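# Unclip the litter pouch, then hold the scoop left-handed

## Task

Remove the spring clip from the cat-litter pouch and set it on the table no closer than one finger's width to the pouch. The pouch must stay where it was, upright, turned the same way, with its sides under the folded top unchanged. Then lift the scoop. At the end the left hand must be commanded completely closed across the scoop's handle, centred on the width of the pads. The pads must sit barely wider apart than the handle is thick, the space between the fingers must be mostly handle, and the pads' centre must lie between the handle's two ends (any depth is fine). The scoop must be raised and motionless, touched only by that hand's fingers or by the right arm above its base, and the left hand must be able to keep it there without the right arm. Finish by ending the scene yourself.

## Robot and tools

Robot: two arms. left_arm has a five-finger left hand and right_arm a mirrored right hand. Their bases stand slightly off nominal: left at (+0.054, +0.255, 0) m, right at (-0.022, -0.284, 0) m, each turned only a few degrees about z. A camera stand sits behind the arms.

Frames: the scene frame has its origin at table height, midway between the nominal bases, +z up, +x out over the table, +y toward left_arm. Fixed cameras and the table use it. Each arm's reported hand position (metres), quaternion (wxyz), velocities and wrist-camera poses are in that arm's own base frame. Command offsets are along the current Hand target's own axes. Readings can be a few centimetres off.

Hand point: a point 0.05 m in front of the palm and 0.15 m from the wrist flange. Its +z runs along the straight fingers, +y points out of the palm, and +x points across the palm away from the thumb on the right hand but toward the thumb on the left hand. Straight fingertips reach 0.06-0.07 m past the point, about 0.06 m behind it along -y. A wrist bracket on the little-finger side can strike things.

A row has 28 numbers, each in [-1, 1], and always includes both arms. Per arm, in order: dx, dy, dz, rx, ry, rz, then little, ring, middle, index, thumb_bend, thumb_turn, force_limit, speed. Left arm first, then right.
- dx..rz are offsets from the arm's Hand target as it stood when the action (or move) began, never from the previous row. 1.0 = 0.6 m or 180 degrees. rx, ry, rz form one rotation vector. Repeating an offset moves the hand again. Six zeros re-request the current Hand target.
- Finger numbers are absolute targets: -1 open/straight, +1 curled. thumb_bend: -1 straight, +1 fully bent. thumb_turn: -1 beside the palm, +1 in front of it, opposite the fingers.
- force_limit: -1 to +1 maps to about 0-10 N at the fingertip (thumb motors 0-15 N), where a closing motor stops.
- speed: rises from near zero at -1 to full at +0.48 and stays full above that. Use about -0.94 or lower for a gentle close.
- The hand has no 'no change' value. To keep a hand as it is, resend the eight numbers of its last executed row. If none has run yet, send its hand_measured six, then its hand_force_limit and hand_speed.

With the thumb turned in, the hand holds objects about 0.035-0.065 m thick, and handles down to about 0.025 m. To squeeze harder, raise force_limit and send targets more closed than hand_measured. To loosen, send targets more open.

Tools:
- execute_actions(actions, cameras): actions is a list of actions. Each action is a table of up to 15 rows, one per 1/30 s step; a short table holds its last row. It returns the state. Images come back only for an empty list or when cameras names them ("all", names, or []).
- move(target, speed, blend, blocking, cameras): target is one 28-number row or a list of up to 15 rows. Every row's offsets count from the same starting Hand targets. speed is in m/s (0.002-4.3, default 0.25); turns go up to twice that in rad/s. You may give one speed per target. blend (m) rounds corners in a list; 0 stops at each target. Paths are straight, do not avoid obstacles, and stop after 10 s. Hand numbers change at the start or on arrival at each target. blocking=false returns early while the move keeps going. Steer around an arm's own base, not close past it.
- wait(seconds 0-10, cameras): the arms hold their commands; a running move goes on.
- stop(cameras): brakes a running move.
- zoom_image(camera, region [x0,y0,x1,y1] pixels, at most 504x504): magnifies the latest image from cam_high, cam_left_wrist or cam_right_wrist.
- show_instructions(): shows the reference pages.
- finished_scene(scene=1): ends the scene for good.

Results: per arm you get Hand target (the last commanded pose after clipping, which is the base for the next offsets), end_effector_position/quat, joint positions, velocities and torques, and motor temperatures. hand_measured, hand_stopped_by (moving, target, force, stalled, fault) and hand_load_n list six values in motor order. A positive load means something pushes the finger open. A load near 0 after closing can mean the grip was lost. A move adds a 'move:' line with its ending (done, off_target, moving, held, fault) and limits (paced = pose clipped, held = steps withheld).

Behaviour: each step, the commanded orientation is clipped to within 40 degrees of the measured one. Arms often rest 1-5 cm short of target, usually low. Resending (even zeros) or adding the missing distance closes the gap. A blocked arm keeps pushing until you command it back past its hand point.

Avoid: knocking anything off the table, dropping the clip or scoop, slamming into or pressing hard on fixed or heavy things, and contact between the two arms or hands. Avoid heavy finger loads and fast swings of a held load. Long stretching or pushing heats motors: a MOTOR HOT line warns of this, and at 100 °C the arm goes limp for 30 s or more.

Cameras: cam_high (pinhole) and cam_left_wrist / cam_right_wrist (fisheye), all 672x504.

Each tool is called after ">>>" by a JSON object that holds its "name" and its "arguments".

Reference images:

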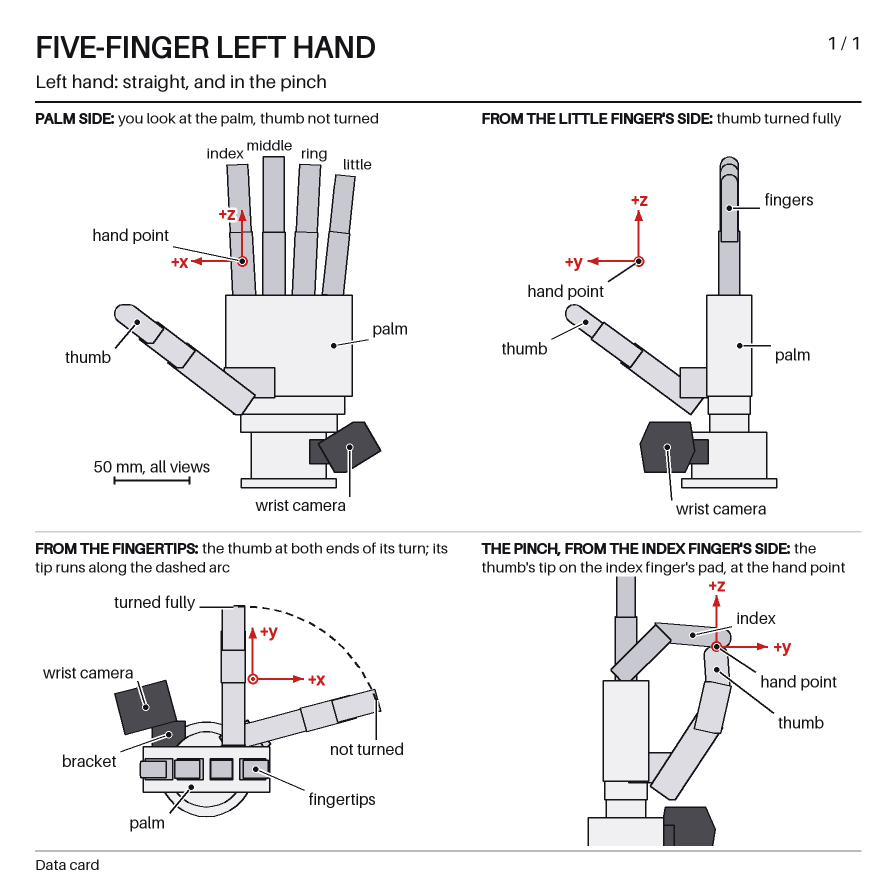

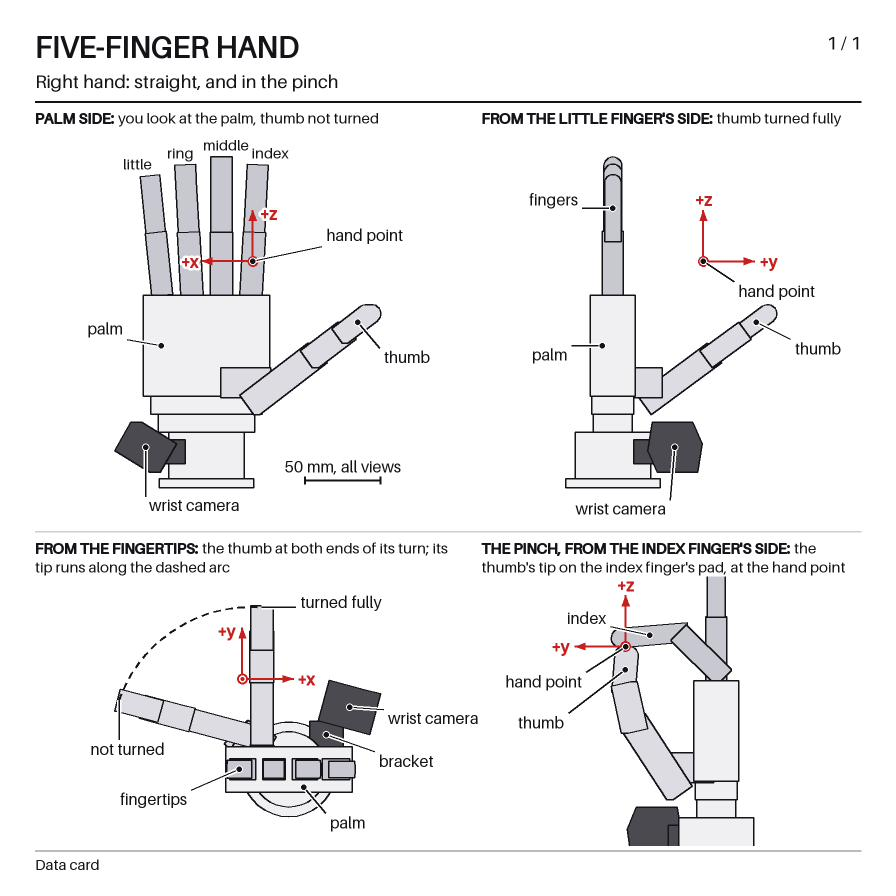

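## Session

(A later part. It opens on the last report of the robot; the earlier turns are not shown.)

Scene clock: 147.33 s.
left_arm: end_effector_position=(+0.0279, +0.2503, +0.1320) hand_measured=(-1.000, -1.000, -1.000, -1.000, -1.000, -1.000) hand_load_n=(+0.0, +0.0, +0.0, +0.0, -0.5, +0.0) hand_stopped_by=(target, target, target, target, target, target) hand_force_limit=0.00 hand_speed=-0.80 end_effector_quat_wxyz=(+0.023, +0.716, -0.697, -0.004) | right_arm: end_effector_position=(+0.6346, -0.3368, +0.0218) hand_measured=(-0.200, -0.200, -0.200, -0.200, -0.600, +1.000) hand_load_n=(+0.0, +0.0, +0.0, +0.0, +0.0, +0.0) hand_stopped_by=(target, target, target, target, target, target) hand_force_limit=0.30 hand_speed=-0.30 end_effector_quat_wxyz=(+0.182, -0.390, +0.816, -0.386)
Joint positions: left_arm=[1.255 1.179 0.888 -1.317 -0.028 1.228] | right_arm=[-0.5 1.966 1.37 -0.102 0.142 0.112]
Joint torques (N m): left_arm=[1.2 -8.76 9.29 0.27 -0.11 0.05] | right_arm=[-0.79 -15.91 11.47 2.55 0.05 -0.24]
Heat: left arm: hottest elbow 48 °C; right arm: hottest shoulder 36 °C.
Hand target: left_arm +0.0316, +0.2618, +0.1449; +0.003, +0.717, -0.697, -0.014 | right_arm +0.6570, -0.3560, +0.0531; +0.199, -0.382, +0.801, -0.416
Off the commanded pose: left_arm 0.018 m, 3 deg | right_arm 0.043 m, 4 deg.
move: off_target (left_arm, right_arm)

>>> {"name": "move", "arguments": {"target": [0,0,0,0,0,0,-1,-1,-1,-1,-1,-1,0,-0.8, -0.0131,-0.0123,0.0176,0,0,0,-0.2,-0.2,-0.2,-0.2,-0.6,1,0.3,-0.3], "speed": 0.06}}

Scene clock: 148.80 s.
left_arm: end_effector_position=(+0.0279, +0.2503, +0.1320) hand_measured=(-1.000, -1.000, -1.000, -1.000, -1.000, -1.000) hand_load_n=(+0.0, +0.0, +0.0, +0.0, +0.0, +0.0) hand_stopped_by=(target, target, target, target, target, target) hand_force_limit=0.00 hand_speed=-0.80 end_effector_quat_wxyz=(+0.023, +0.716, -0.697, -0.004) | right_arm: end_effector_position=(+0.6504, -0.3460, +0.0251) hand_measured=(-0.200, -0.200, -0.200, -0.200, -0.600, +1.000) hand_load_n=(+0.0, +0.0, +0.0, +0.0, +0.0, +0.0) hand_stopped_by=(target, target, target, target, target, target) hand_force_limit=0.30 hand_speed=-0.30 end_effector_quat_wxyz=(+0.186, -0.387, +0.813, -0.394)
Joint positions: left_arm=[1.255 1.179 0.888 -1.317 -0.028 1.228] | right_arm=[-0.5 1.996 1.421 -0.102 0.145 0.112]
Joint torques (N m): left_arm=[1.32 -8.7 9.29 0.21 -0.12 0.06] | right_arm=[-0.09 -16.03 11.74 1.69 0.21 -0.19]
Heat: left arm: hottest elbow 48 °C; right arm: hottest shoulder 36 °C.
Hand target: left_arm +0.0316, +0.2618, +0.1449; +0.003, +0.717, -0.697, -0.014 | right_arm +0.6720, -0.3580, +0.0531; +0.199, -0.382, +0.801, -0.416
Off the commanded pose: left_arm 0.018 m, 3 deg | right_arm 0.037 m, 3 deg.
move: off_target (left_arm, right_arm)

>>> {"name": "move", "arguments": {"target": [0,0,0,0,0,0,-1,-1,-1,-1,-1,-1,0,-0.8, 0.0024,0.0145,-0.0032,0,0,0,-0.2,-0.2,-0.2,-0.2,-0.6,1,0.3,-0.3], "speed": 0.06, "cameras": ["cam_right_wrist"]}}

Scene clock: 150.33 s.
left_arm: end_effector_position=(+0.0279, +0.2503, +0.1320) hand_measured=(-1.000, -1.000, -1.000, -1.000, -1.000, -1.000) hand_load_n=(+0.0, +0.0, +0.0, +0.0, +0.0, +0.0) hand_stopped_by=(target, target, target, target, target, target) hand_force_limit=0.00 hand_speed=-0.80 end_effector_quat_wxyz=(+0.023, +0.716, -0.697, -0.004) | right_arm: end_effector_position=(+0.6504, -0.3460, +0.0251) hand_measured=(-0.200, -0.200, -0.200, -0.200, -0.600, +1.000) hand_load_n=(+0.0, +0.0, +0.0, +0.0, +0.0, +0.0) hand_stopped_by=(target, target, target, target, target, target) hand_force_limit=0.30 hand_speed=-0.30 end_effector_quat_wxyz=(+0.186, -0.387, +0.813, -0.394)
Joint positions: left_arm=[1.255 1.179 0.888 -1.317 -0.028 1.228] | right_arm=[-0.5 1.996 1.421 -0.102 0.145 0.112]
Joint torques (N m): left_arm=[1.2 -8.64 9.26 0.29 -0.1 0.07] | right_arm=[-0.21 -16.5 9.55 2.63 0.19 -0.19]
Heat: left arm: hottest elbow 48 °C; right arm: hottest shoulder 36 °C.
Hand target: left_arm +0.0316, +0.2618, +0.1449; +0.003, +0.717, -0.697, -0.014 | right_arm +0.6660, -0.3549, +0.0471; +0.199, -0.382, +0.801, -0.416
Off the commanded pose: left_arm 0.018 m, 3 deg | right_arm 0.028 m, 3 deg.
move: off_target (left_arm, right_arm)
Images, in order (width x height): cam_right_wrist 672x504.

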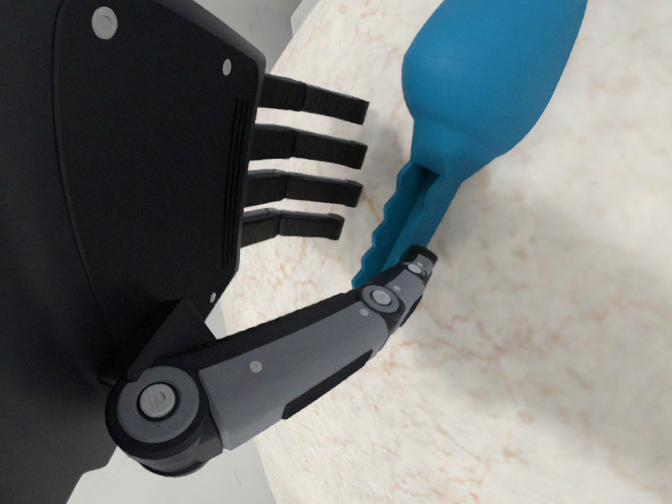

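>>> {"name": "move", "arguments": {"target": [0,0,0,0,0,0,-1,-1,-1,-1,-1,-1,0,-0.8, 0.004,0.0185,-0.001,0,0,0,-0.2,-0.2,-0.2,-0.2,-0.6,1,0.3,-0.3], "speed": 0.06}}

Scene clock: 151.77 s.
left_arm: end_effector_position=(+0.0279, +0.2503, +0.1320) hand_measured=(-1.000, -1.000, -1.000, -1.000, -1.000, -1.000) hand_load_n=(+0.0, +0.0, +0.0, +0.0, +0.0, +0.0) hand_stopped_by=(target, target, target, target, target, target) hand_force_limit=0.00 hand_speed=-0.80 end_effector_quat_wxyz=(+0.023, +0.716, -0.697, -0.004) | right_arm: end_effector_position=(+0.6507, -0.3461, +0.0233) hand_measured=(-0.200, -0.200, -0.200, -0.200, -0.600, +1.000) hand_load_n=(+0.0, +0.0, +0.0, +0.0, +0.0, +0.0) hand_stopped_by=(target, target, target, target, target, target) hand_force_limit=0.30 hand_speed=-0.30 end_effector_quat_wxyz=(+0.190, -0.385, +0.810, -0.399)
Joint positions: left_arm=[1.255 1.179 0.888 -1.317 -0.028 1.228] | right_arm=[-0.5 1.996 1.407 -0.074 0.145 0.112]
Joint torques (N m): left_arm=[1.26 -8.76 9.29 0.24 -0.11 0.07] | right_arm=[-0.44 -16.67 8.14 2.69 0.13 -0.2]
Heat: left arm: hottest elbow 48 °C; right arm: hottest shoulder 36 °C.
Hand target: left_arm +0.0316, +0.2618, +0.1449; +0.003, +0.717, -0.697, -0.014 | right_arm +0.6591, -0.3525, +0.0384; +0.199, -0.382, +0.801, -0.416
Off the commanded pose: left_arm 0.018 m, 3 deg | right_arm 0.018 m, 2 deg.
move: off_target (left_arm, right_arm)

>>> {"name": "move", "arguments": {"target": [0,0,0,0,0,0,-1,-1,-1,-1,-1,-1,0,-0.8, 0.0035,0.0138,-0.0052,0,0,0,-0.2,-0.2,-0.2,-0.2,-0.6,1,0.3,-0.3], "speed": 0.06}}

Scene clock: 153.00 s.
left_arm: end_effector_position=(+0.0279, +0.2503, +0.1320) hand_measured=(-1.000, -1.000, -1.000, -1.000, -1.000, -1.000) hand_load_n=(+0.0, +0.0, +0.0, +0.0, +0.0, +0.0) hand_stopped_by=(target, target, target, target, target, target) hand_force_limit=0.00 hand_speed=-0.80 end_effector_quat_wxyz=(+0.023, +0.716, -0.697, -0.004) | right_arm: end_effector_position=(+0.6488, -0.3451, +0.0196) hand_measured=(-0.200, -0.200, -0.200, -0.200, -0.600, +1.000) hand_load_n=(+0.0, +0.0, -0.5, +0.0, +0.0, +0.0) hand_stopped_by=(target, target, target, target, target, target) hand_force_limit=0.30 hand_speed=-0.30 end_effector_quat_wxyz=(+0.193, -0.383, +0.808, -0.404)
Joint positions: left_arm=[1.255 1.179 0.888 -1.317 -0.028 1.228] | right_arm=[-0.5 1.995 1.385 -0.041 0.145 0.112]
Joint torques (N m): left_arm=[1.32 -8.7 9.28 0.21 -0.11 0.06] | right_arm=[-0.32 -17.26 7.32 2.24 0.09 -0.21]
Heat: left arm: hottest elbow 48 °C; right arm: hottest shoulder 36 °C.
Hand target: left_arm +0.0316, +0.2618, +0.1449; +0.003, +0.717, -0.697, -0.014 | right_arm +0.6521, -0.3495, +0.0334; +0.199, -0.382, +0.801, -0.416
Off the commanded pose: left_arm 0.018 m, 3 deg | right_arm 0.015 m, 2 deg.
move: off_target (left_arm, right_arm)

>>> {"name": "move", "arguments": {"target": [0,0,0,0,0,0,-1,-1,-1,-1,-1,-1,0,-0.8, 0.0032,0.0083,-0.0119,0,0,0,-0.2,-0.2,-0.2,-0.2,-0.6,1,0.3,-0.3], "speed": 0.06}}

Scene clock: 154.57 s.
left_arm: end_effector_position=(+0.0279, +0.2503, +0.1320) hand_measured=(-1.000, -1.000, -1.000, -1.000, -1.000, -1.000) hand_load_n=(+0.0, +0.0, +0.0, +0.0, +0.0, +0.0) hand_stopped_by=(target, target, target, target, target, target) hand_force_limit=0.00 hand_speed=-0.80 end_effector_quat_wxyz=(+0.023, +0.716, -0.697, -0.004) | right_arm: end_effector_position=(+0.6421, -0.3414, +0.0196) hand_measured=(-0.200, -0.200, -0.200, -0.200, -0.600, +1.000) hand_load_n=(+0.0, +0.0, +1.0, +0.0, +0.0, +0.0) hand_stopped_by=(target, target, target, target, target, target) hand_force_limit=0.30 hand_speed=-0.30 end_effector_quat_wxyz=(+0.194, -0.383, +0.807, -0.405)
Joint positions: left_arm=[1.255 1.179 0.888 -1.317 -0.028 1.228] | right_arm=[-0.5 1.978 1.355 -0.024 0.145 0.112]
Joint torques (N m): left_arm=[1.26 -8.76 9.33 0.27 -0.11 0.07] | right_arm=[-0.5 -17.26 7.12 2.06 0.08 -0.21]
Heat: left arm: hottest elbow 48 °C; right arm: hottest shoulder 37 °C.
Hand target: left_arm +0.0316, +0.2618, +0.1449; +0.003, +0.717, -0.697, -0.014 | right_arm +0.6442, -0.3456, +0.0334; +0.199, -0.382, +0.801, -0.416
Off the commanded pose: left_arm 0.018 m, 3 deg | right_arm 0.015 m, 2 deg.
move: off_target (left_arm, right_arm)

>>> {"name": "execute_actions", "arguments": {"actions": [[[0,0,0,0,0,0,-1,-1,-1,-1,-1,-1,0,-0.8, 0,0,0,0,0,0,-0.2,0.1,0.1,0.1,-0.3,1,0.0,-0.5]],[[0,0,0,0,0,0,-1,-1,-1,-1,-1,-1,0,-0.8, 0,0,0,0,0,0,-0.2,0.6,0.6,0.6,0.4,1,0.2,-0.6]],[[0,0,0,0,0,0,-1,-1,-1,-1,-1,-1,0,-0.8, 0,0,0,0,0,0,-0.2,0.6,0.6,0.6,0.4,1,0.2,-0.6]]], "cameras": ["cam_right_wrist"]}}

Scene clock: 156.73 s.
left_arm: end_effector_position=(+0.0279, +0.2503, +0.1320) hand_measured=(-1.000, -1.000, -1.000, -1.000, -1.000, -1.000) hand_load_n=(+0.0, +0.0, +0.0, +0.0, +0.0, +0.0) hand_stopped_by=(target, target, target, target, target, target) hand_force_limit=0.00 hand_speed=-0.80 end_effector_quat_wxyz=(+0.023, +0.716, -0.697, -0.004) | right_arm: end_effector_position=(+0.6392, -0.3397, +0.0159) hand_measured=(-0.200, +0.164, +0.098, +0.130, -0.376, +1.000) hand_load_n=(+0.0, +11.0, +3.0, +9.0, +19.5, +4.5) hand_stopped_by=(target, force, force, force, force, target) hand_force_limit=0.20 hand_speed=-0.60 end_effector_quat_wxyz=(+0.192, -0.384, +0.809, -0.402)
Joint positions: left_arm=[1.255 1.179 0.888 -1.317 -0.028 1.228] | right_arm=[-0.5 1.978 1.347 -0.024 0.144 0.112]
Joint torques (N m): left_arm=[1.2 -8.59 9.31 0.27 -0.11 0.07] | right_arm=[-0.32 -17.08 7.65 2.09 0.11 -0.21]
Heat: left arm: hottest elbow 48 °C; right arm: hottest shoulder 37 °C.
Hand target: left_arm +0.0316, +0.2618, +0.1449; +0.003, +0.717, -0.697, -0.014 | right_arm +0.6441, -0.3455, +0.0334; +0.199, -0.382, +0.801, -0.416
Off the commanded pose: left_arm 0.018 m, 3 deg | right_arm 0.019 m, 2 deg.
Images, in order (width x height): cam_right_wrist 672x504.

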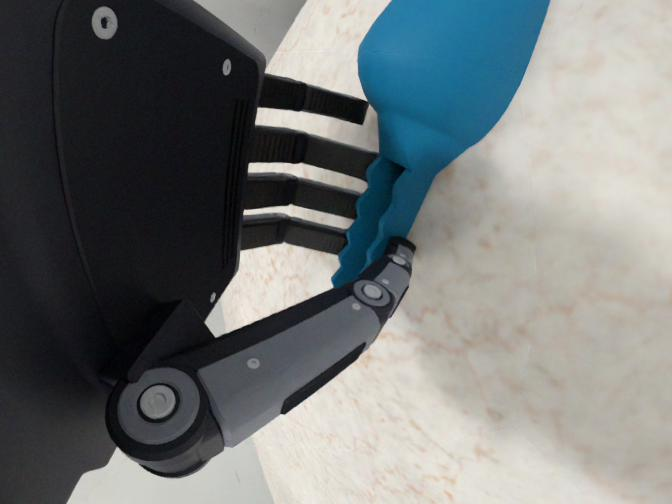

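>>> {"name": "move", "arguments": {"target": [0,0,0,0,0,0,-1,-1,-1,-1,-1,-1,0,-0.8, 0,-0.1365,-0.0956,0,0,0,-0.2,0.6,0.6,0.6,0.4,1,0.2,-0.6], "speed": 0.08, "cameras": ["cam_right_wrist", "cam_high"]}}

Scene clock: 159.00 s.
left_arm: end_effector_position=(+0.0279, +0.2503, +0.1320) hand_measured=(-1.000, -1.000, -1.000, -1.000, -1.000, -1.000) hand_load_n=(+0.0, +0.0, +0.0, +0.0, +0.0, +0.0) hand_stopped_by=(target, target, target, target, target, target) hand_force_limit=0.00 hand_speed=-0.80 end_effector_quat_wxyz=(+0.023, +0.716, -0.697, -0.004) | right_arm: end_effector_position=(+0.6276, -0.3333, +0.0875) hand_measured=(-0.200, +0.164, +0.098, +0.130, -0.376, +1.000) hand_load_n=(+0.0, +11.0, +3.0, +9.0, +19.5, +4.5) hand_stopped_by=(target, force, force, force, force, target) hand_force_limit=0.20 hand_speed=-0.60 end_effector_quat_wxyz=(+0.183, -0.389, +0.815, -0.389)
Joint positions: left_arm=[1.255 1.179 0.888 -1.317 -0.028 1.228] | right_arm=[-0.5 1.86 1.398 -0.227 0.144 0.112]
Joint torques (N m): left_arm=[1.38 -8.7 9.26 0.27 -0.11 0.08] | right_arm=[-0.56 -16.91 12.38 1.01 0.12 -0.21]
Heat: left arm: hottest elbow 48 °C; right arm: hottest shoulder 37 °C.
Hand target: left_arm +0.0316, +0.2618, +0.1449; +0.003, +0.717, -0.697, -0.014 | right_arm +0.6441, -0.3456, +0.1334; +0.199, -0.382, +0.801, -0.416
Off the commanded pose: left_arm 0.018 m, 3 deg | right_arm 0.050 m, 4 deg.
move: off_target (left_arm, right_arm)
Images, in order (width x height): cam_high 672x504, cam_right_wrist 672x504.

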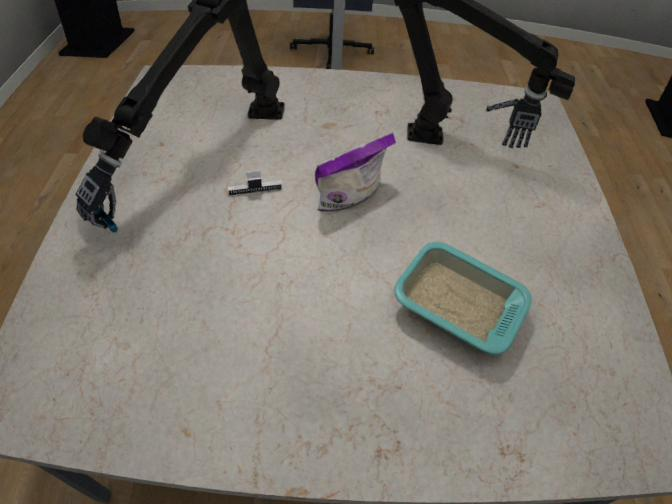

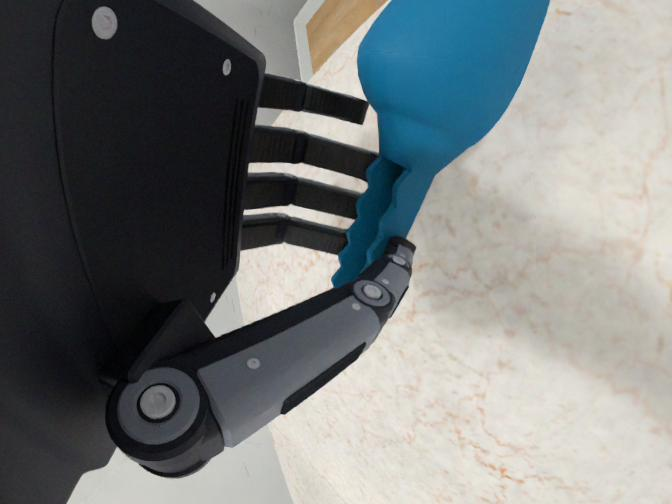

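>>> {"name": "move", "arguments": {"target": [0,0,0,0,0,0,-1,-1,-1,-1,-1,-1,0,-0.8, -0.8243,0.3047,-0.4368,0,-0.1092,-0.0765,-0.2,0.6,0.6,0.6,0.4,1,0.2,-0.6], "speed": 0.15, "cameras": ["cam_right_wrist", "cam_high"]}}

Scene clock: 166.63 s.
left_arm: end_effector_position=(+0.0279, +0.2503, +0.1320) hand_measured=(-1.000, -1.000, -1.000, -1.000, -1.000, -1.000) hand_load_n=(+0.0, +0.0, +0.0, +0.0, +0.0, +0.0) hand_stopped_by=(target, target, target, target, target, target) hand_force_limit=0.00 hand_speed=-0.80 end_effector_quat_wxyz=(+0.023, +0.716, -0.697, -0.004) | right_arm: end_effector_position=(+0.6855, +0.2386, +0.1017) hand_measured=(-0.200, +0.164, +0.098, +0.130, -0.376, +1.000) hand_load_n=(+0.0, +11.0, +3.0, +9.0, +20.0, +4.5) hand_stopped_by=(target, force, force, force, force, target) hand_force_limit=0.20 hand_speed=-0.60 end_effector_quat_wxyz=(+0.260, -0.560, +0.700, -0.358)
Joint positions: left_arm=[1.255 1.179 0.888 -1.317 -0.028 1.228] | right_arm=[0.406 1.903 1.511 -0.384 0.519 0.406]
Joint torques (N m): left_arm=[1.14 -8.64 9.24 0.31 -0.11 0.07] | right_arm=[-0.62 -15.85 12.71 0.8 0.47 -0.02]
Heat: left arm: hottest elbow 49 °C; right arm: hottest shoulder 37 °C.
Hand target: left_arm +0.0316, +0.2618, +0.1449; +0.003, +0.717, -0.697, -0.014 | right_arm +0.7067, +0.2399, +0.1344; +0.281, -0.540, +0.704, -0.366
Off the commanded pose: left_arm 0.018 m, 3 deg | right_arm 0.039 m, 3 deg.
move: off_target (left_arm, right_arm)
Images, in order (width x height): cam_high 672x504, cam_right_wrist 672x504.

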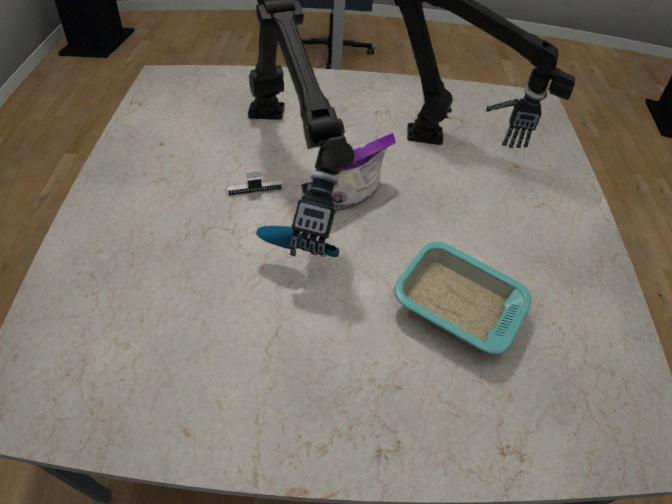

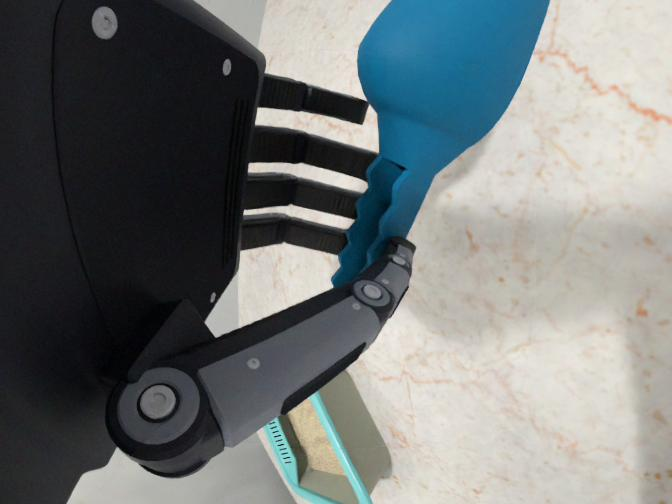

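>>> {"name": "move", "arguments": {"target": [0,0,0,0,0,0,-1,-1,-1,-1,-1,-1,0,-0.8, 0,0.1079,0.0755,0,-0.0071,0.0092,-0.2,0.6,0.6,0.6,0.4,1,0.2,-0.6], "speed": 0.06, "cameras": ["cam_right_wrist"]}}

Scene clock: 169.53 s.
left_arm: end_effector_position=(+0.0279, +0.2503, +0.1320) hand_measured=(-1.000, -1.000, -1.000, -1.000, -1.000, -1.000) hand_load_n=(+0.0, +0.0, +0.0, +0.0, +0.0, +0.0) hand_stopped_by=(target, target, target, target, target, target) hand_force_limit=0.00 hand_speed=-0.80 end_effector_quat_wxyz=(+0.023, +0.716, -0.697, -0.004) | right_arm: end_effector_position=(+0.6915, +0.2433, +0.0382) hand_measured=(-0.200, +0.164, +0.098, +0.130, -0.376, +1.000) hand_load_n=(+0.0, +11.0, +3.0, +9.0, +20.0, +4.5) hand_stopped_by=(target, force, force, force, force, target) hand_force_limit=0.20 hand_speed=-0.60 end_effector_quat_wxyz=(+0.273, -0.553, +0.705, -0.351)
Joint positions: left_arm=[1.255 1.179 0.888 -1.317 -0.028 1.228] | right_arm=[0.403 1.986 1.45 -0.224 0.501 0.424]
Joint torques (N m): left_arm=[1.08 -8.7 9.28 0.27 -0.11 0.06] | right_arm=[-0.97 -16.5 8.51 2.52 0.16 -0.02]
Heat: left arm: hottest elbow 49 °C; right arm: hottest shoulder 37 °C.
Hand target: left_arm +0.0316, +0.2618, +0.1449; +0.003, +0.717, -0.697, -0.014 | right_arm +0.7067, +0.2399, +0.0553; +0.294, -0.534, +0.708, -0.356
Off the commanded pose: left_arm 0.018 m, 3 deg | right_arm 0.023 m, 3 deg.
move: off_target (left_arm, right_arm)
Images, in order (width x height): cam_right_wrist 672x504.

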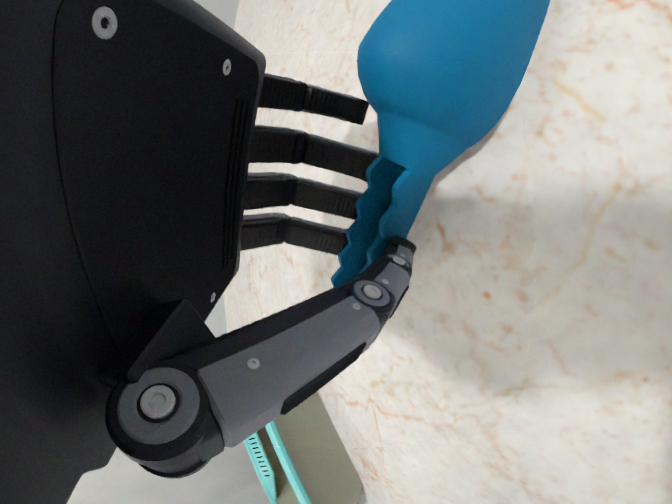

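>>> {"name": "move", "arguments": {"target": [0,0,0,0,0,0,-1,-1,-1,-1,-1,-1,0,-0.8, 0,0.0273,0.0191,0,0,0,-0.2,0.6,0.6,0.6,0.4,1,0.2,-0.6], "speed": 0.04}}

Scene clock: 170.97 s.
left_arm: end_effector_position=(+0.0279, +0.2503, +0.1320) hand_measured=(-1.000, -1.000, -1.000, -1.000, -1.000, -1.000) hand_load_n=(+0.0, +0.0, +0.0, +0.0, +0.0, +0.0) hand_stopped_by=(target, target, target, target, target, target) hand_force_limit=0.00 hand_speed=-0.80 end_effector_quat_wxyz=(+0.023, +0.716, -0.697, -0.004) | right_arm: end_effector_position=(+0.6915, +0.2433, +0.0181) hand_measured=(-0.200, +0.164, +0.098, +0.130, -0.376, +1.000) hand_load_n=(+0.0, +11.0, +3.0, +9.0, +20.0, +4.5) hand_stopped_by=(target, force, force, force, force, target) hand_force_limit=0.20 hand_speed=-0.60 end_effector_quat_wxyz=(+0.273, -0.553, +0.705, -0.351)
Joint positions: left_arm=[1.255 1.179 0.888 -1.317 -0.028 1.228] | right_arm=[0.403 2.013 1.435 -0.182 0.501 0.425]
Joint torques (N m): left_arm=[1.2 -8.82 9.32 0.29 -0.11 0.07] | right_arm=[-0.79 -16.73 8.34 2.47 0.2 -0.02]
Heat: left arm: hottest elbow 49 °C; right arm: hottest shoulder 37 °C.
Hand target: left_arm +0.0316, +0.2618, +0.1449; +0.003, +0.717, -0.697, -0.014 | right_arm +0.7068, +0.2406, +0.0353; +0.294, -0.534, +0.708, -0.356
Off the commanded pose: left_arm 0.018 m, 3 deg | right_arm 0.023 m, 3 deg.
move: off_target (left_arm, right_arm)

>>> {"name": "move", "arguments": {"target": [0,0,0,0,0,0,-1,-1,-1,-1,-1,-1,0,-0.8, 0,0.0055,0.0038,0,0,0,-0.2,0.6,0.6,0.6,0.4,1,0.2,-0.6], "speed": 0.03, "cameras": ["cam_right_wrist"]}}

Scene clock: 172.67 s.
left_arm: end_effector_position=(+0.0279, +0.2503, +0.1320) hand_measured=(-1.000, -1.000, -1.000, -1.000, -1.000, -1.000) hand_load_n=(+0.0, +0.0, +0.0, +0.0, +0.0, +0.0) hand_stopped_by=(target, target, target, target, target, target) hand_force_limit=0.00 hand_speed=-0.80 end_effector_quat_wxyz=(+0.023, +0.716, -0.697, -0.004) | right_arm: end_effector_position=(+0.6929, +0.2439, +0.0184) hand_measured=(-0.200, +0.164, +0.098, +0.130, -0.376, +1.000) hand_load_n=(+0.0, +11.0, +3.0, +9.0, +20.0, +4.5) hand_stopped_by=(target, force, force, force, force, target) hand_force_limit=0.20 hand_speed=-0.60 end_effector_quat_wxyz=(+0.276, -0.551, +0.704, -0.352)
Joint positions: left_arm=[1.255 1.179 0.888 -1.317 -0.028 1.228] | right_arm=[0.403 2.015 1.435 -0.174 0.501 0.425]
Joint torques (N m): left_arm=[1.08 -8.76 9.28 0.28 -0.11 0.07] | right_arm=[-0.73 -16.38 8.17 2.52 0.2 -0.01]
Heat: left arm: hottest elbow 49 °C; right arm: hottest shoulder 37 °C.
Hand target: left_arm +0.0316, +0.2618, +0.1449; +0.003, +0.717, -0.697, -0.014 | right_arm +0.7068, +0.2408, +0.0313; +0.294, -0.534, +0.708, -0.356
Off the commanded pose: left_arm 0.018 m, 3 deg | right_arm 0.019 m, 3 deg.
move: off_target (left_arm, right_arm)
Images, in order (width x height): cam_right_wrist 672x504.

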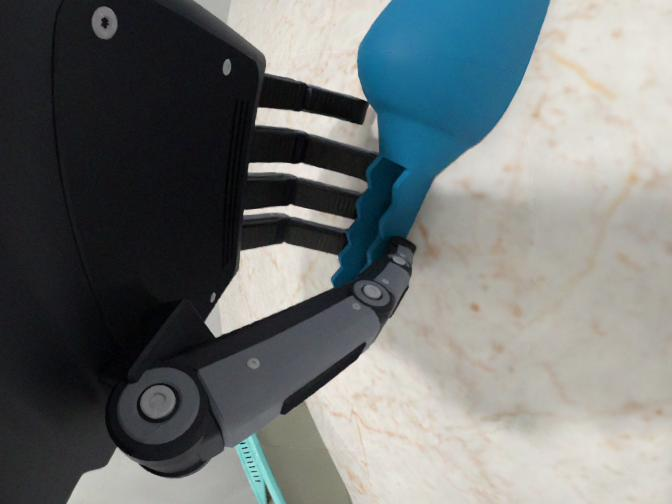

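>>> {"name": "execute_actions", "arguments": {"actions": [[[0,0,0,0,0,0,-1,-1,-1,-1,-1,-1,0,-0.8, 0,0,0,0,0,0,-0.2,0.0,0.0,0.0,-0.5,1,0.2,-0.7]],[[0,0,0,0,0,0,-1,-1,-1,-1,-1,-1,0,-0.8, 0,0,0,0,0,0,-0.2,-0.2,-0.2,-0.2,-0.7,1,0.2,-0.5]]], "cameras": ["cam_right_wrist"]}}

Scene clock: 174.23 s.
left_arm: end_effector_position=(+0.0279, +0.2503, +0.1320) hand_measured=(-1.000, -1.000, -1.000, -1.000, -1.000, -1.000) hand_load_n=(+0.0, +0.0, +0.0, +0.0, +0.0, +0.0) hand_stopped_by=(target, target, target, target, target, target) hand_force_limit=0.00 hand_speed=-0.80 end_effector_quat_wxyz=(+0.023, +0.716, -0.697, -0.004) | right_arm: end_effector_position=(+0.6956, +0.2451, +0.0209) hand_measured=(-0.200, -0.200, -0.200, -0.200, -0.700, +1.000) hand_load_n=(+0.0, +0.0, -0.5, +0.0, +0.0, +0.0) hand_stopped_by=(target, target, target, target, target, target) hand_force_limit=0.20 hand_speed=-0.50 end_effector_quat_wxyz=(+0.281, -0.548, +0.704, -0.353)
Joint positions: left_arm=[1.255 1.179 0.888 -1.317 -0.028 1.228] | right_arm=[0.403 2.015 1.436 -0.164 0.501 0.426]
Joint torques (N m): left_arm=[1.08 -8.59 9.33 0.31 -0.11 0.08] | right_arm=[-0.67 -16.26 8.18 2.17 0.21 -0.03]
Heat: left arm: hottest elbow 49 °C; right arm: hottest shoulder 36 °C.
Hand target: left_arm +0.0316, +0.2618, +0.1449; +0.003, +0.717, -0.697, -0.014 | right_arm +0.7068, +0.2408, +0.0313; +0.294, -0.534, +0.708, -0.356
Off the commanded pose: left_arm 0.018 m, 3 deg | right_arm 0.016 m, 2 deg.
Images, in order (width x height): cam_right_wrist 672x504.

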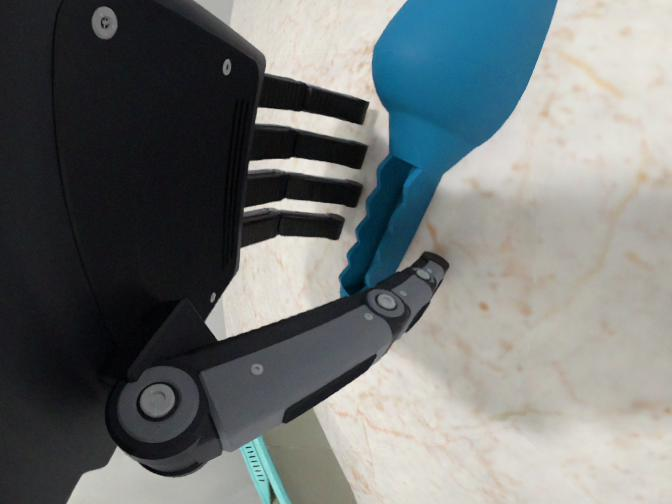

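>>> {"name": "move", "arguments": {"target": [0,0,0,0,0,0,-1,-1,-1,-1,-1,-1,0,-0.8, -0.006,-0.1365,-0.0956,0,0,0,-0.2,-0.2,-0.2,-0.2,-0.7,1,0.2,-0.5], "speed": 0.08, "cameras": ["cam_right_wrist"]}}

Scene clock: 176.53 s.
left_arm: end_effector_position=(+0.0279, +0.2503, +0.1320) hand_measured=(-1.000, -1.000, -1.000, -1.000, -1.000, -1.000) hand_load_n=(+0.0, +0.0, +0.0, +0.0, +0.0, +0.0) hand_stopped_by=(target, target, target, target, target, target) hand_force_limit=0.00 hand_speed=-0.80 end_effector_quat_wxyz=(+0.023, +0.716, -0.697, -0.004) | right_arm: end_effector_position=(+0.6865, +0.2412, +0.0878) hand_measured=(-0.200, -0.200, -0.200, -0.200, -0.700, +1.000) hand_load_n=(+0.0, +0.0, +0.0, +0.0, +0.0, +0.0) hand_stopped_by=(target, target, target, target, target, target) hand_force_limit=0.20 hand_speed=-0.50 end_effector_quat_wxyz=(+0.266, -0.556, +0.706, -0.349)
Joint positions: left_arm=[1.255 1.179 0.888 -1.317 -0.028 1.228] | right_arm=[0.403 1.918 1.496 -0.354 0.501 0.426]
Joint torques (N m): left_arm=[1.08 -8.59 9.29 0.28 -0.1 0.07] | right_arm=[-0.85 -17.61 12.15 0.76 0.2 -0.04]
Heat: left arm: hottest elbow 49 °C; right arm: hottest shoulder 37 °C.
Hand target: left_arm +0.0316, +0.2618, +0.1449; +0.003, +0.717, -0.697, -0.014 | right_arm +0.7068, +0.2407, +0.1314; +0.294, -0.534, +0.708, -0.356
Off the commanded pose: left_arm 0.018 m, 3 deg | right_arm 0.048 m, 4 deg.
move: off_target (left_arm, right_arm)
Images, in order (width x height): cam_right_wrist 672x504.

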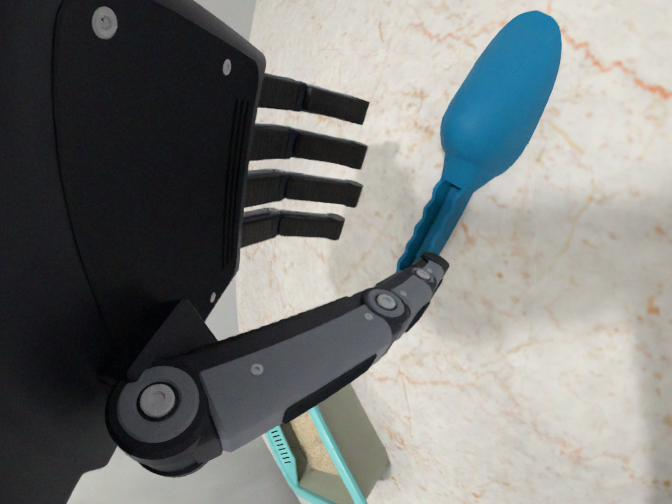

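>>> {"name": "zoom_image", "arguments": {"camera": "cam_right_wrist", "region": [360, 0, 600, 290]}}

Scaled by 1.738 from the camera's 672x504 image, which has a finer 960x720 frame.

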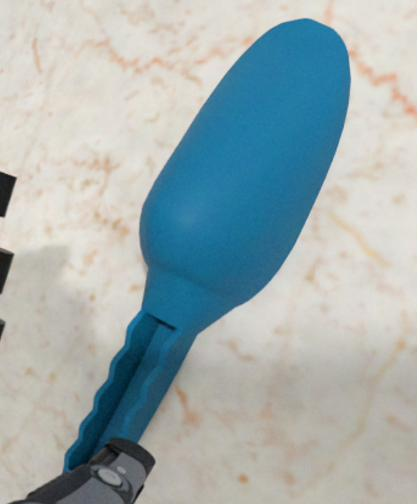

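>>> {"name": "move", "arguments": {"target": [[0.3206,-0.7655,-0.282,0.301,0.0414,0.0736,-0.2,-0.2,-0.2,-0.2,-0.6,1,0.2,-0.3, 0.5897,-0.0962,-0.0995,0,0,0,-0.2,-0.2,-0.2,-0.2,-0.7,1,0.2,-0.5],[0.9729,-0.9871,-0.014,0.301,0.0414,0.0736,-0.2,-0.2,-0.2,-0.2,-0.6,1,0.2,-0.3, 0.9295,-0.067,-0.221,0,0,0,-0.2,-0.2,-0.2,-0.2,-0.7,1,0.2,-0.5]], "speed": 0.2, "blend": [0.06, 0], "cameras": ["cam_high", "cam_left_wrist"]}}

Scene clock: 191.43 s.
left_arm: end_effector_position=(+0.6086, -0.2964, +0.0875) hand_measured=(-0.200, -0.200, -0.200, -0.200, -0.600, +1.000) hand_load_n=(+0.5, +0.0, +0.0, +0.0, +0.0, +0.0) hand_stopped_by=(target, target, target, target, target, target) hand_force_limit=0.20 hand_speed=-0.30 end_effector_quat_wxyz=(+0.258, -0.559, +0.724, -0.312) | right_arm: end_effector_position=(+0.4741, -0.2774, +0.1932) hand_measured=(-0.200, -0.200, -0.200, -0.200, -0.700, +1.000) hand_load_n=(+0.0, +0.0, +0.0, -0.5, +0.0, +0.0) hand_stopped_by=(target, target, target, target, target, target) hand_force_limit=0.20 hand_speed=-0.50 end_effector_quat_wxyz=(+0.290, -0.529, +0.722, -0.338)
Joint positions: left_arm=[-0.445 1.8 1.339 -0.287 -0.164 -0.117] | right_arm=[-0.683 1.41 1.116 -0.406 -0.357 -0.209]
Joint torques (N m): left_arm=[1.32 -20.42 12.64 2.35 -0.24 -0.04] | right_arm=[-0.5 -10.87 10.95 0.91 -0.25 -0.24]
Heat: left arm: hottest elbow 50 °C; right arm: hottest shoulder 37 °C.
Hand target: left_arm +0.6394, -0.3055, +0.1297; +0.278, -0.557, +0.701, -0.349 | right_arm +0.4802, -0.2799, +0.2197; +0.294, -0.534, +0.708, -0.356
Off the commanded pose: left_arm 0.053 m, 5 deg | right_arm 0.027 m, 3 deg.
move: off_target (left_arm, right_arm)
Images, in order (width x height): cam_high 672x504, cam_left_wrist 672x504.

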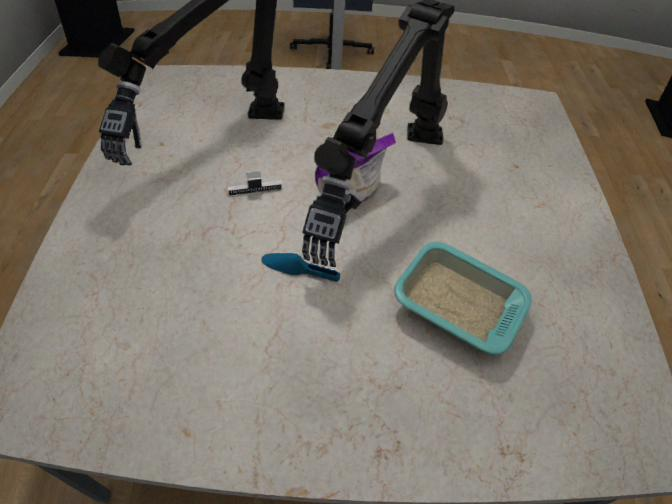

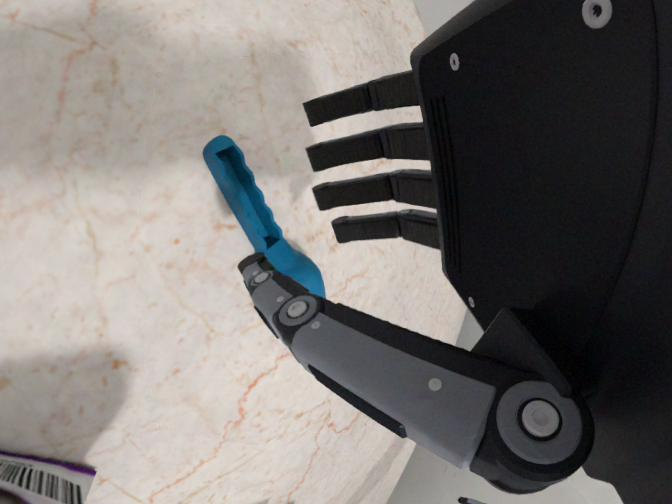

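>>> {"name": "zoom_image", "arguments": {"camera": "cam_left_wrist", "region": [180, 110, 360, 310]}}

>>> {"name": "zoom_image", "arguments": {"camera": "cam_high", "region": [240, 110, 440, 300]}}

Scaled by 2.520 from the camera's 672x504 image, which has a finer 960x720 frame.

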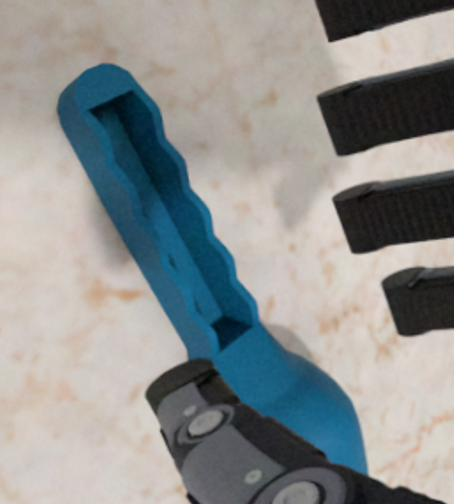

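Scaled by 2.520 from the camera's 672x504 image, which has a finer 960x720 frame.

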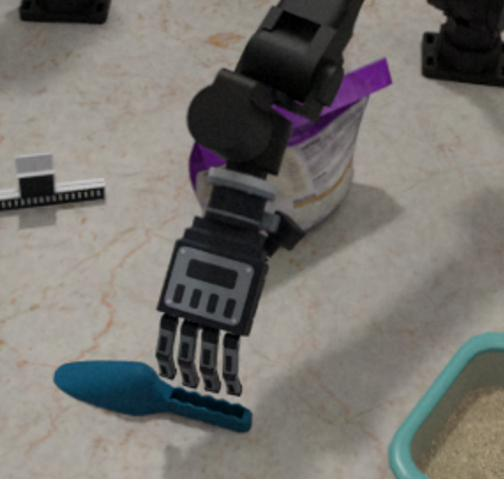

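>>> {"name": "move", "arguments": {"target": [-0.0183,0.0757,0.065,0.011,0,0,-0.2,-0.2,-0.2,-0.2,-0.6,1,0.2,-0.3, 0,0,0,0,0,0,-0.2,-0.2,-0.2,-0.2,-0.7,1,0.2,-0.5], "speed": 0.08, "cameras": ["cam_left_wrist"]}}

Scene clock: 195.50 s.
left_arm: end_effector_position=(+0.6348, -0.3003, +0.0557) hand_measured=(-0.200, -0.200, -0.200, -0.200, -0.600, +1.000) hand_load_n=(+0.0, +0.0, +0.0, +0.0, +0.5, +0.0) hand_stopped_by=(target, target, target, target, target, target) hand_force_limit=0.20 hand_speed=-0.30 end_effector_quat_wxyz=(+0.277, -0.554, +0.704, -0.347) | right_arm: end_effector_position=(+0.4741, -0.2774, +0.1932) hand_measured=(-0.200, -0.200, -0.200, -0.200, -0.700, +1.000) hand_load_n=(-0.5, +0.0, +0.0, +0.0, +0.0, +0.0) hand_stopped_by=(target, target, target, target, target, target) hand_force_limit=0.20 hand_speed=-0.50 end_effector_quat_wxyz=(+0.290, -0.529, +0.722, -0.338)
Joint positions: left_arm=[-0.432 1.874 1.308 -0.095 -0.16 -0.117] | right_arm=[-0.683 1.41 1.116 -0.406 -0.357 -0.209]
Joint torques (N m): left_arm=[1.73 -21.19 7.56 2.69 -0.06 0.13] | right_arm=[-0.32 -10.99 10.95 0.91 -0.25 -0.24]
Heat: left arm: hottest elbow 50 °C; right arm: hottest shoulder 37 °C.
Hand target: left_arm +0.6457, -0.2957, +0.0700; +0.287, -0.552, +0.695, -0.361 | right_arm +0.4802, -0.2799, +0.2197; +0.294, -0.534, +0.708, -0.356
Off the commanded pose: left_arm 0.018 m, 2 deg | right_arm 0.027 m, 3 deg.
move: off_target (left_arm, right_arm)
Images, in order (width x height): cam_left_wrist 672x504.

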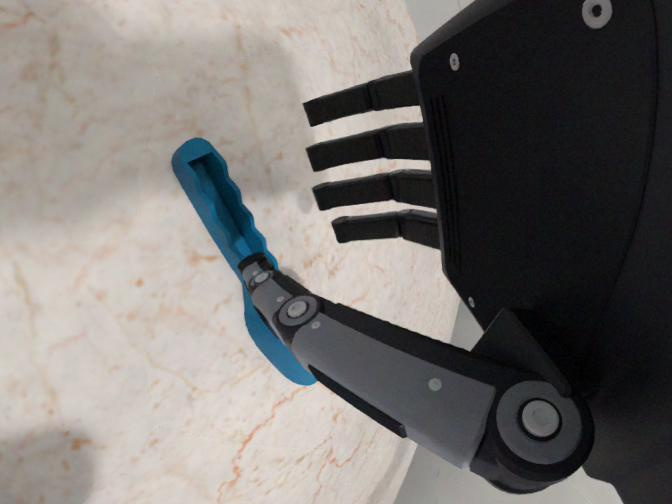

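>>> {"name": "zoom_image", "arguments": {"camera": "cam_left_wrist", "region": [150, 110, 350, 310]}}

Scaled by 2.520 from the camera's 672x504 image, which has a finer 960x720 frame.

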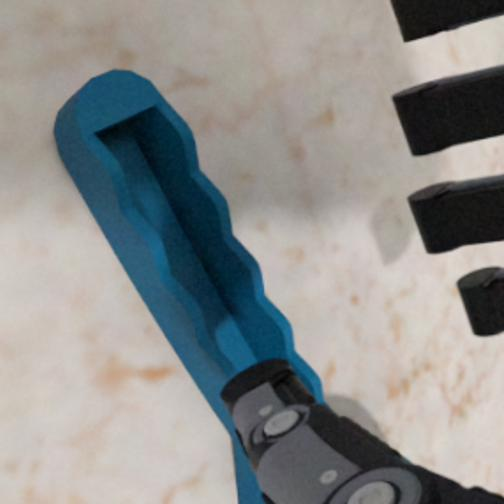

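>>> {"name": "move", "arguments": {"target": [-0.0149,0.0425,0.012,0,0,0,-0.2,-0.2,-0.2,-0.2,-0.6,1,0.2,-0.3, 0,0,0,0,0,0,-0.2,-0.2,-0.2,-0.2,-0.7,1,0.2,-0.5], "speed": 0.06}}

Scene clock: 198.43 s.
left_arm: end_effector_position=(+0.6294, -0.2881, +0.0333) hand_measured=(-0.200, -0.200, -0.200, -0.200, -0.600, +1.000) hand_load_n=(+0.0, +0.0, +0.0, +0.0, +0.0, +0.0) hand_stopped_by=(target, target, target, target, target, target) hand_force_limit=0.20 hand_speed=-0.30 end_effector_quat_wxyz=(+0.277, -0.556, +0.702, -0.349) | right_arm: end_effector_position=(+0.4741, -0.2774, +0.1932) hand_measured=(-0.200, -0.200, -0.200, -0.200, -0.700, +1.000) hand_load_n=(+0.0, +0.0, +0.0, +0.0, +0.0, +0.0) hand_stopped_by=(target, target, target, target, target, target) hand_force_limit=0.20 hand_speed=-0.50 end_effector_quat_wxyz=(+0.290, -0.529, +0.722, -0.338)
Joint positions: left_arm=[-0.417 1.884 1.251 -0.023 -0.15 -0.113] | right_arm=[-0.683 1.41 1.116 -0.406 -0.357 -0.209]
Joint torques (N m): left_arm=[1.67 -20.48 7.13 2.66 -0.04 0.19] | right_arm=[-0.5 -10.81 10.95 0.9 -0.25 -0.24]
Heat: left arm: hottest elbow 50 °C; right arm: hottest shoulder 37 °C.
Hand target: left_arm +0.6391, -0.2850, +0.0450; +0.287, -0.552, +0.695, -0.361 | right_arm +0.4802, -0.2799, +0.2197; +0.294, -0.534, +0.708, -0.356
Off the commanded pose: left_arm 0.016 m, 2 deg | right_arm 0.027 m, 3 deg.
move: off_target (left_arm, right_arm)

>>> {"name": "move", "arguments": {"target": [0.0016,0.0182,0.0133,0,0,0,-0.2,-0.2,-0.2,-0.2,-0.6,1,0.2,-0.3, 0,0,0,0,0,0,-0.2,-0.2,-0.2,-0.2,-0.7,1,0.2,-0.5], "speed": 0.05, "cameras": ["cam_left_wrist"]}}

Scene clock: 199.93 s.
left_arm: end_effector_position=(+0.6296, -0.2882, +0.0200) hand_measured=(-0.200, -0.200, -0.200, -0.200, -0.600, +1.000) hand_load_n=(+0.0, +0.0, +0.0, +0.0, +0.0, +0.0) hand_stopped_by=(target, target, target, target, target, target) hand_force_limit=0.20 hand_speed=-0.30 end_effector_quat_wxyz=(+0.277, -0.556, +0.701, -0.349) | right_arm: end_effector_position=(+0.4741, -0.2774, +0.1932) hand_measured=(-0.200, -0.200, -0.200, -0.200, -0.700, +1.000) hand_load_n=(+0.0, +0.5, +0.0, +0.0, +0.0, +0.0) hand_stopped_by=(target, target, target, target, target, target) hand_force_limit=0.20 hand_speed=-0.50 end_effector_quat_wxyz=(+0.290, -0.529, +0.722, -0.338)
Joint positions: left_arm=[-0.417 1.906 1.242 0.008 -0.15 -0.113] | right_arm=[-0.683 1.41 1.116 -0.406 -0.357 -0.209]
Joint torques (N m): left_arm=[1.55 -20.72 7.04 2.63 -0.1 0.18] | right_arm=[-0.44 -10.81 11.02 0.9 -0.25 -0.23]
Heat: left arm: hottest elbow 50 °C; right arm: hottest shoulder 36 °C.
Hand target: left_arm +0.6392, -0.2860, +0.0315; +0.287, -0.552, +0.695, -0.361 | right_arm +0.4802, -0.2799, +0.2197; +0.294, -0.534, +0.708, -0.356
Off the commanded pose: left_arm 0.015 m, 2 deg | right_arm 0.027 m, 3 deg.
move: off_target (left_arm, right_arm)
Images, in order (width x height): cam_left_wrist 672x504.

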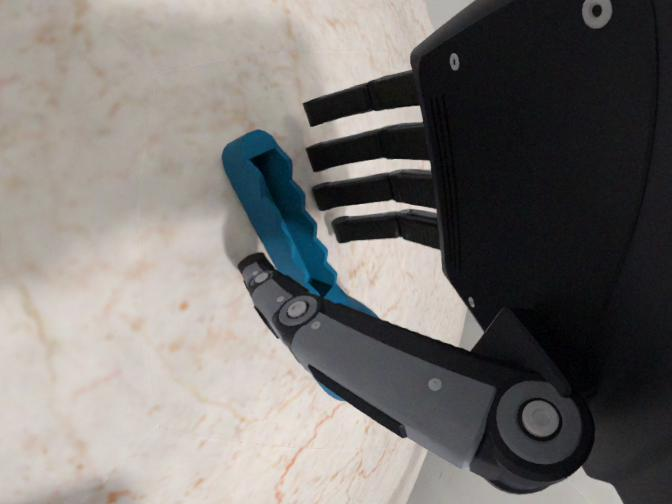

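>>> {"name": "execute_actions", "arguments": {"actions": [[[0,0,0,0,0,0,-0.2,0.1,0.1,0.1,-0.3,1,0.0,-0.5, 0,0,0,0,0,0,-0.2,-0.2,-0.2,-0.2,-0.7,1,0.2,-0.5]],[[0,0,0,0,0,0,-0.2,1,1,1,1,1,0.2,-0.6, 0,0,0,0,0,0,-0.2,-0.2,-0.2,-0.2,-0.7,1,0.2,-0.5]],[[0,0,0,0,0,0,-0.2,1,1,1,1,1,0.2,-0.6, 0,0,0,0,0,0,-0.2,-0.2,-0.2,-0.2,-0.7,1,0.2,-0.5]]], "cameras": ["cam_left_wrist"]}}

Scene clock: 202.40 s.
left_arm: end_effector_position=(+0.6299, -0.2885, +0.0204) hand_measured=(-0.200, +0.168, +0.098, +0.130, -0.388, +1.000) hand_load_n=(+0.0, +9.5, +2.0, +11.0, +21.5, +4.0) hand_stopped_by=(target, force, force, force, force, target) hand_force_limit=0.20 hand_speed=-0.60 end_effector_quat_wxyz=(+0.277, -0.556, +0.701, -0.350) | right_arm: end_effector_position=(+0.4741, -0.2774, +0.1932) hand_measured=(-0.200, -0.200, -0.200, -0.200, -0.700, +1.000) hand_load_n=(+0.0, +0.0, +0.0, +0.0, +0.5, +0.0) hand_stopped_by=(target, target, target, target, target, target) hand_force_limit=0.20 hand_speed=-0.50 end_effector_quat_wxyz=(+0.290, -0.529, +0.722, -0.338)
Joint positions: left_arm=[-0.417 1.906 1.242 0.01 -0.149 -0.113] | right_arm=[-0.683 1.41 1.116 -0.406 -0.357 -0.209]
Joint torques (N m): left_arm=[1.55 -20.6 7.01 2.62 -0.11 0.18] | right_arm=[-0.56 -10.75 10.96 0.88 -0.26 -0.24]
Heat: left arm: hottest elbow 50 °C; right arm: hottest shoulder 36 °C.
Hand target: left_arm +0.6392, -0.2860, +0.0315; +0.287, -0.552, +0.695, -0.361 | right_arm +0.4802, -0.2799, +0.2197; +0.294, -0.534, +0.708, -0.356
Off the commanded pose: left_arm 0.015 m, 2 deg | right_arm 0.027 m, 3 deg.
Images, in order (width x height): cam_left_wrist 672x504.

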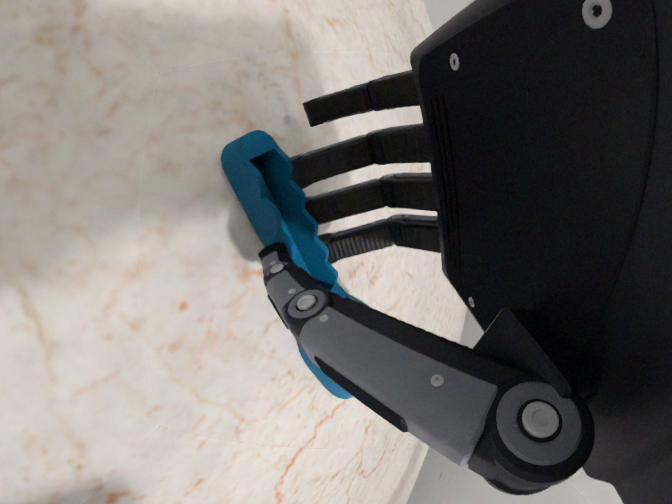

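>>> {"name": "move", "arguments": {"target": [0,-0.2183,-0.1534,0,0,0,-0.2,1,1,1,1,1,0.2,-0.6, 0,0,0,0,0,0,-0.2,-0.2,-0.2,-0.2,-0.7,1,0.2,-0.5], "speed": 0.1, "cameras": ["cam_high", "cam_left_wrist"]}}

Scene clock: 205.00 s.
left_arm: end_effector_position=(+0.6167, -0.2825, +0.1366) hand_measured=(-0.200, +0.168, +0.098, +0.130, -0.388, +1.000) hand_load_n=(+0.0, +9.5, +2.0, +11.5, +21.5, +4.0) hand_stopped_by=(target, force, force, force, force, target) hand_force_limit=0.20 hand_speed=-0.60 end_effector_quat_wxyz=(+0.267, -0.561, +0.712, -0.329) | right_arm: end_effector_position=(+0.4741, -0.2774, +0.1932) hand_measured=(-0.200, -0.200, -0.200, -0.200, -0.700, +1.000) hand_load_n=(+0.0, +0.0, +0.0, +0.0, +0.0, +0.0) hand_stopped_by=(target, target, target, target, target, target) hand_force_limit=0.20 hand_speed=-0.50 end_effector_quat_wxyz=(+0.290, -0.529, +0.722, -0.338)
Joint positions: left_arm=[-0.417 1.737 1.371 -0.34 -0.149 -0.112] | right_arm=[-0.683 1.41 1.116 -0.406 -0.357 -0.209]
Joint torques (N m): left_arm=[1.49 -21.6 13.37 1.2 -0.14 0.16] | right_arm=[-0.62 -10.99 10.97 0.87 -0.25 -0.24]
Heat: left arm: hottest elbow 50 °C; right arm: hottest shoulder 36 °C.
Hand target: left_arm +0.6390, -0.2860, +0.1916; +0.287, -0.552, +0.695, -0.361 | right_arm +0.4802, -0.2799, +0.2197; +0.294, -0.534, +0.708, -0.356
Off the commanded pose: left_arm 0.059 m, 5 deg | right_arm 0.027 m, 3 deg.
move: off_target (left_arm, right_arm)
Images, in order (width x height): cam_high 672x504, cam_left_wrist 672x504.

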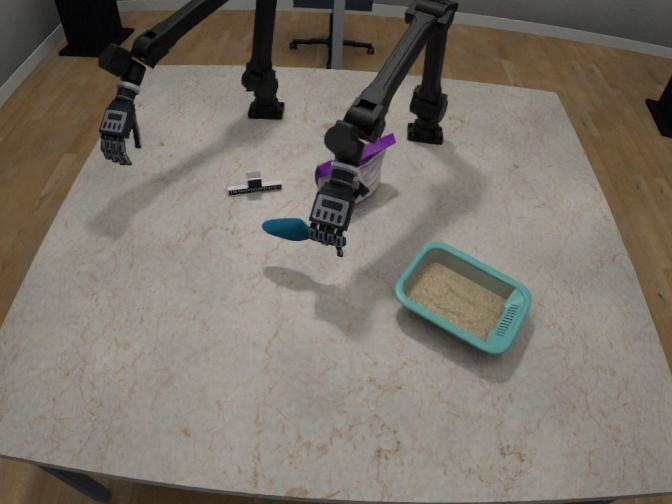

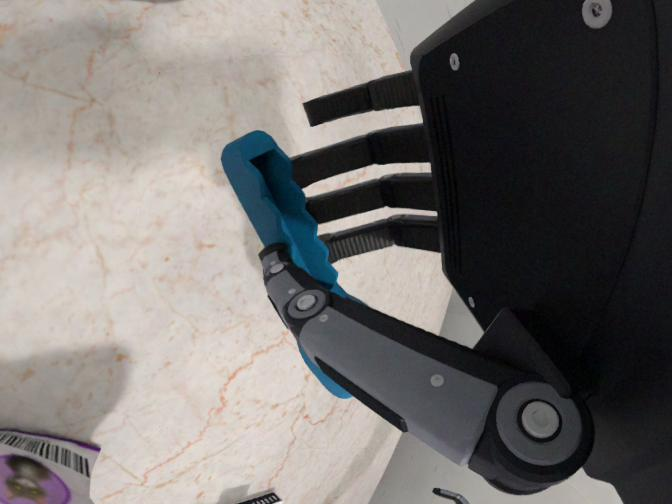

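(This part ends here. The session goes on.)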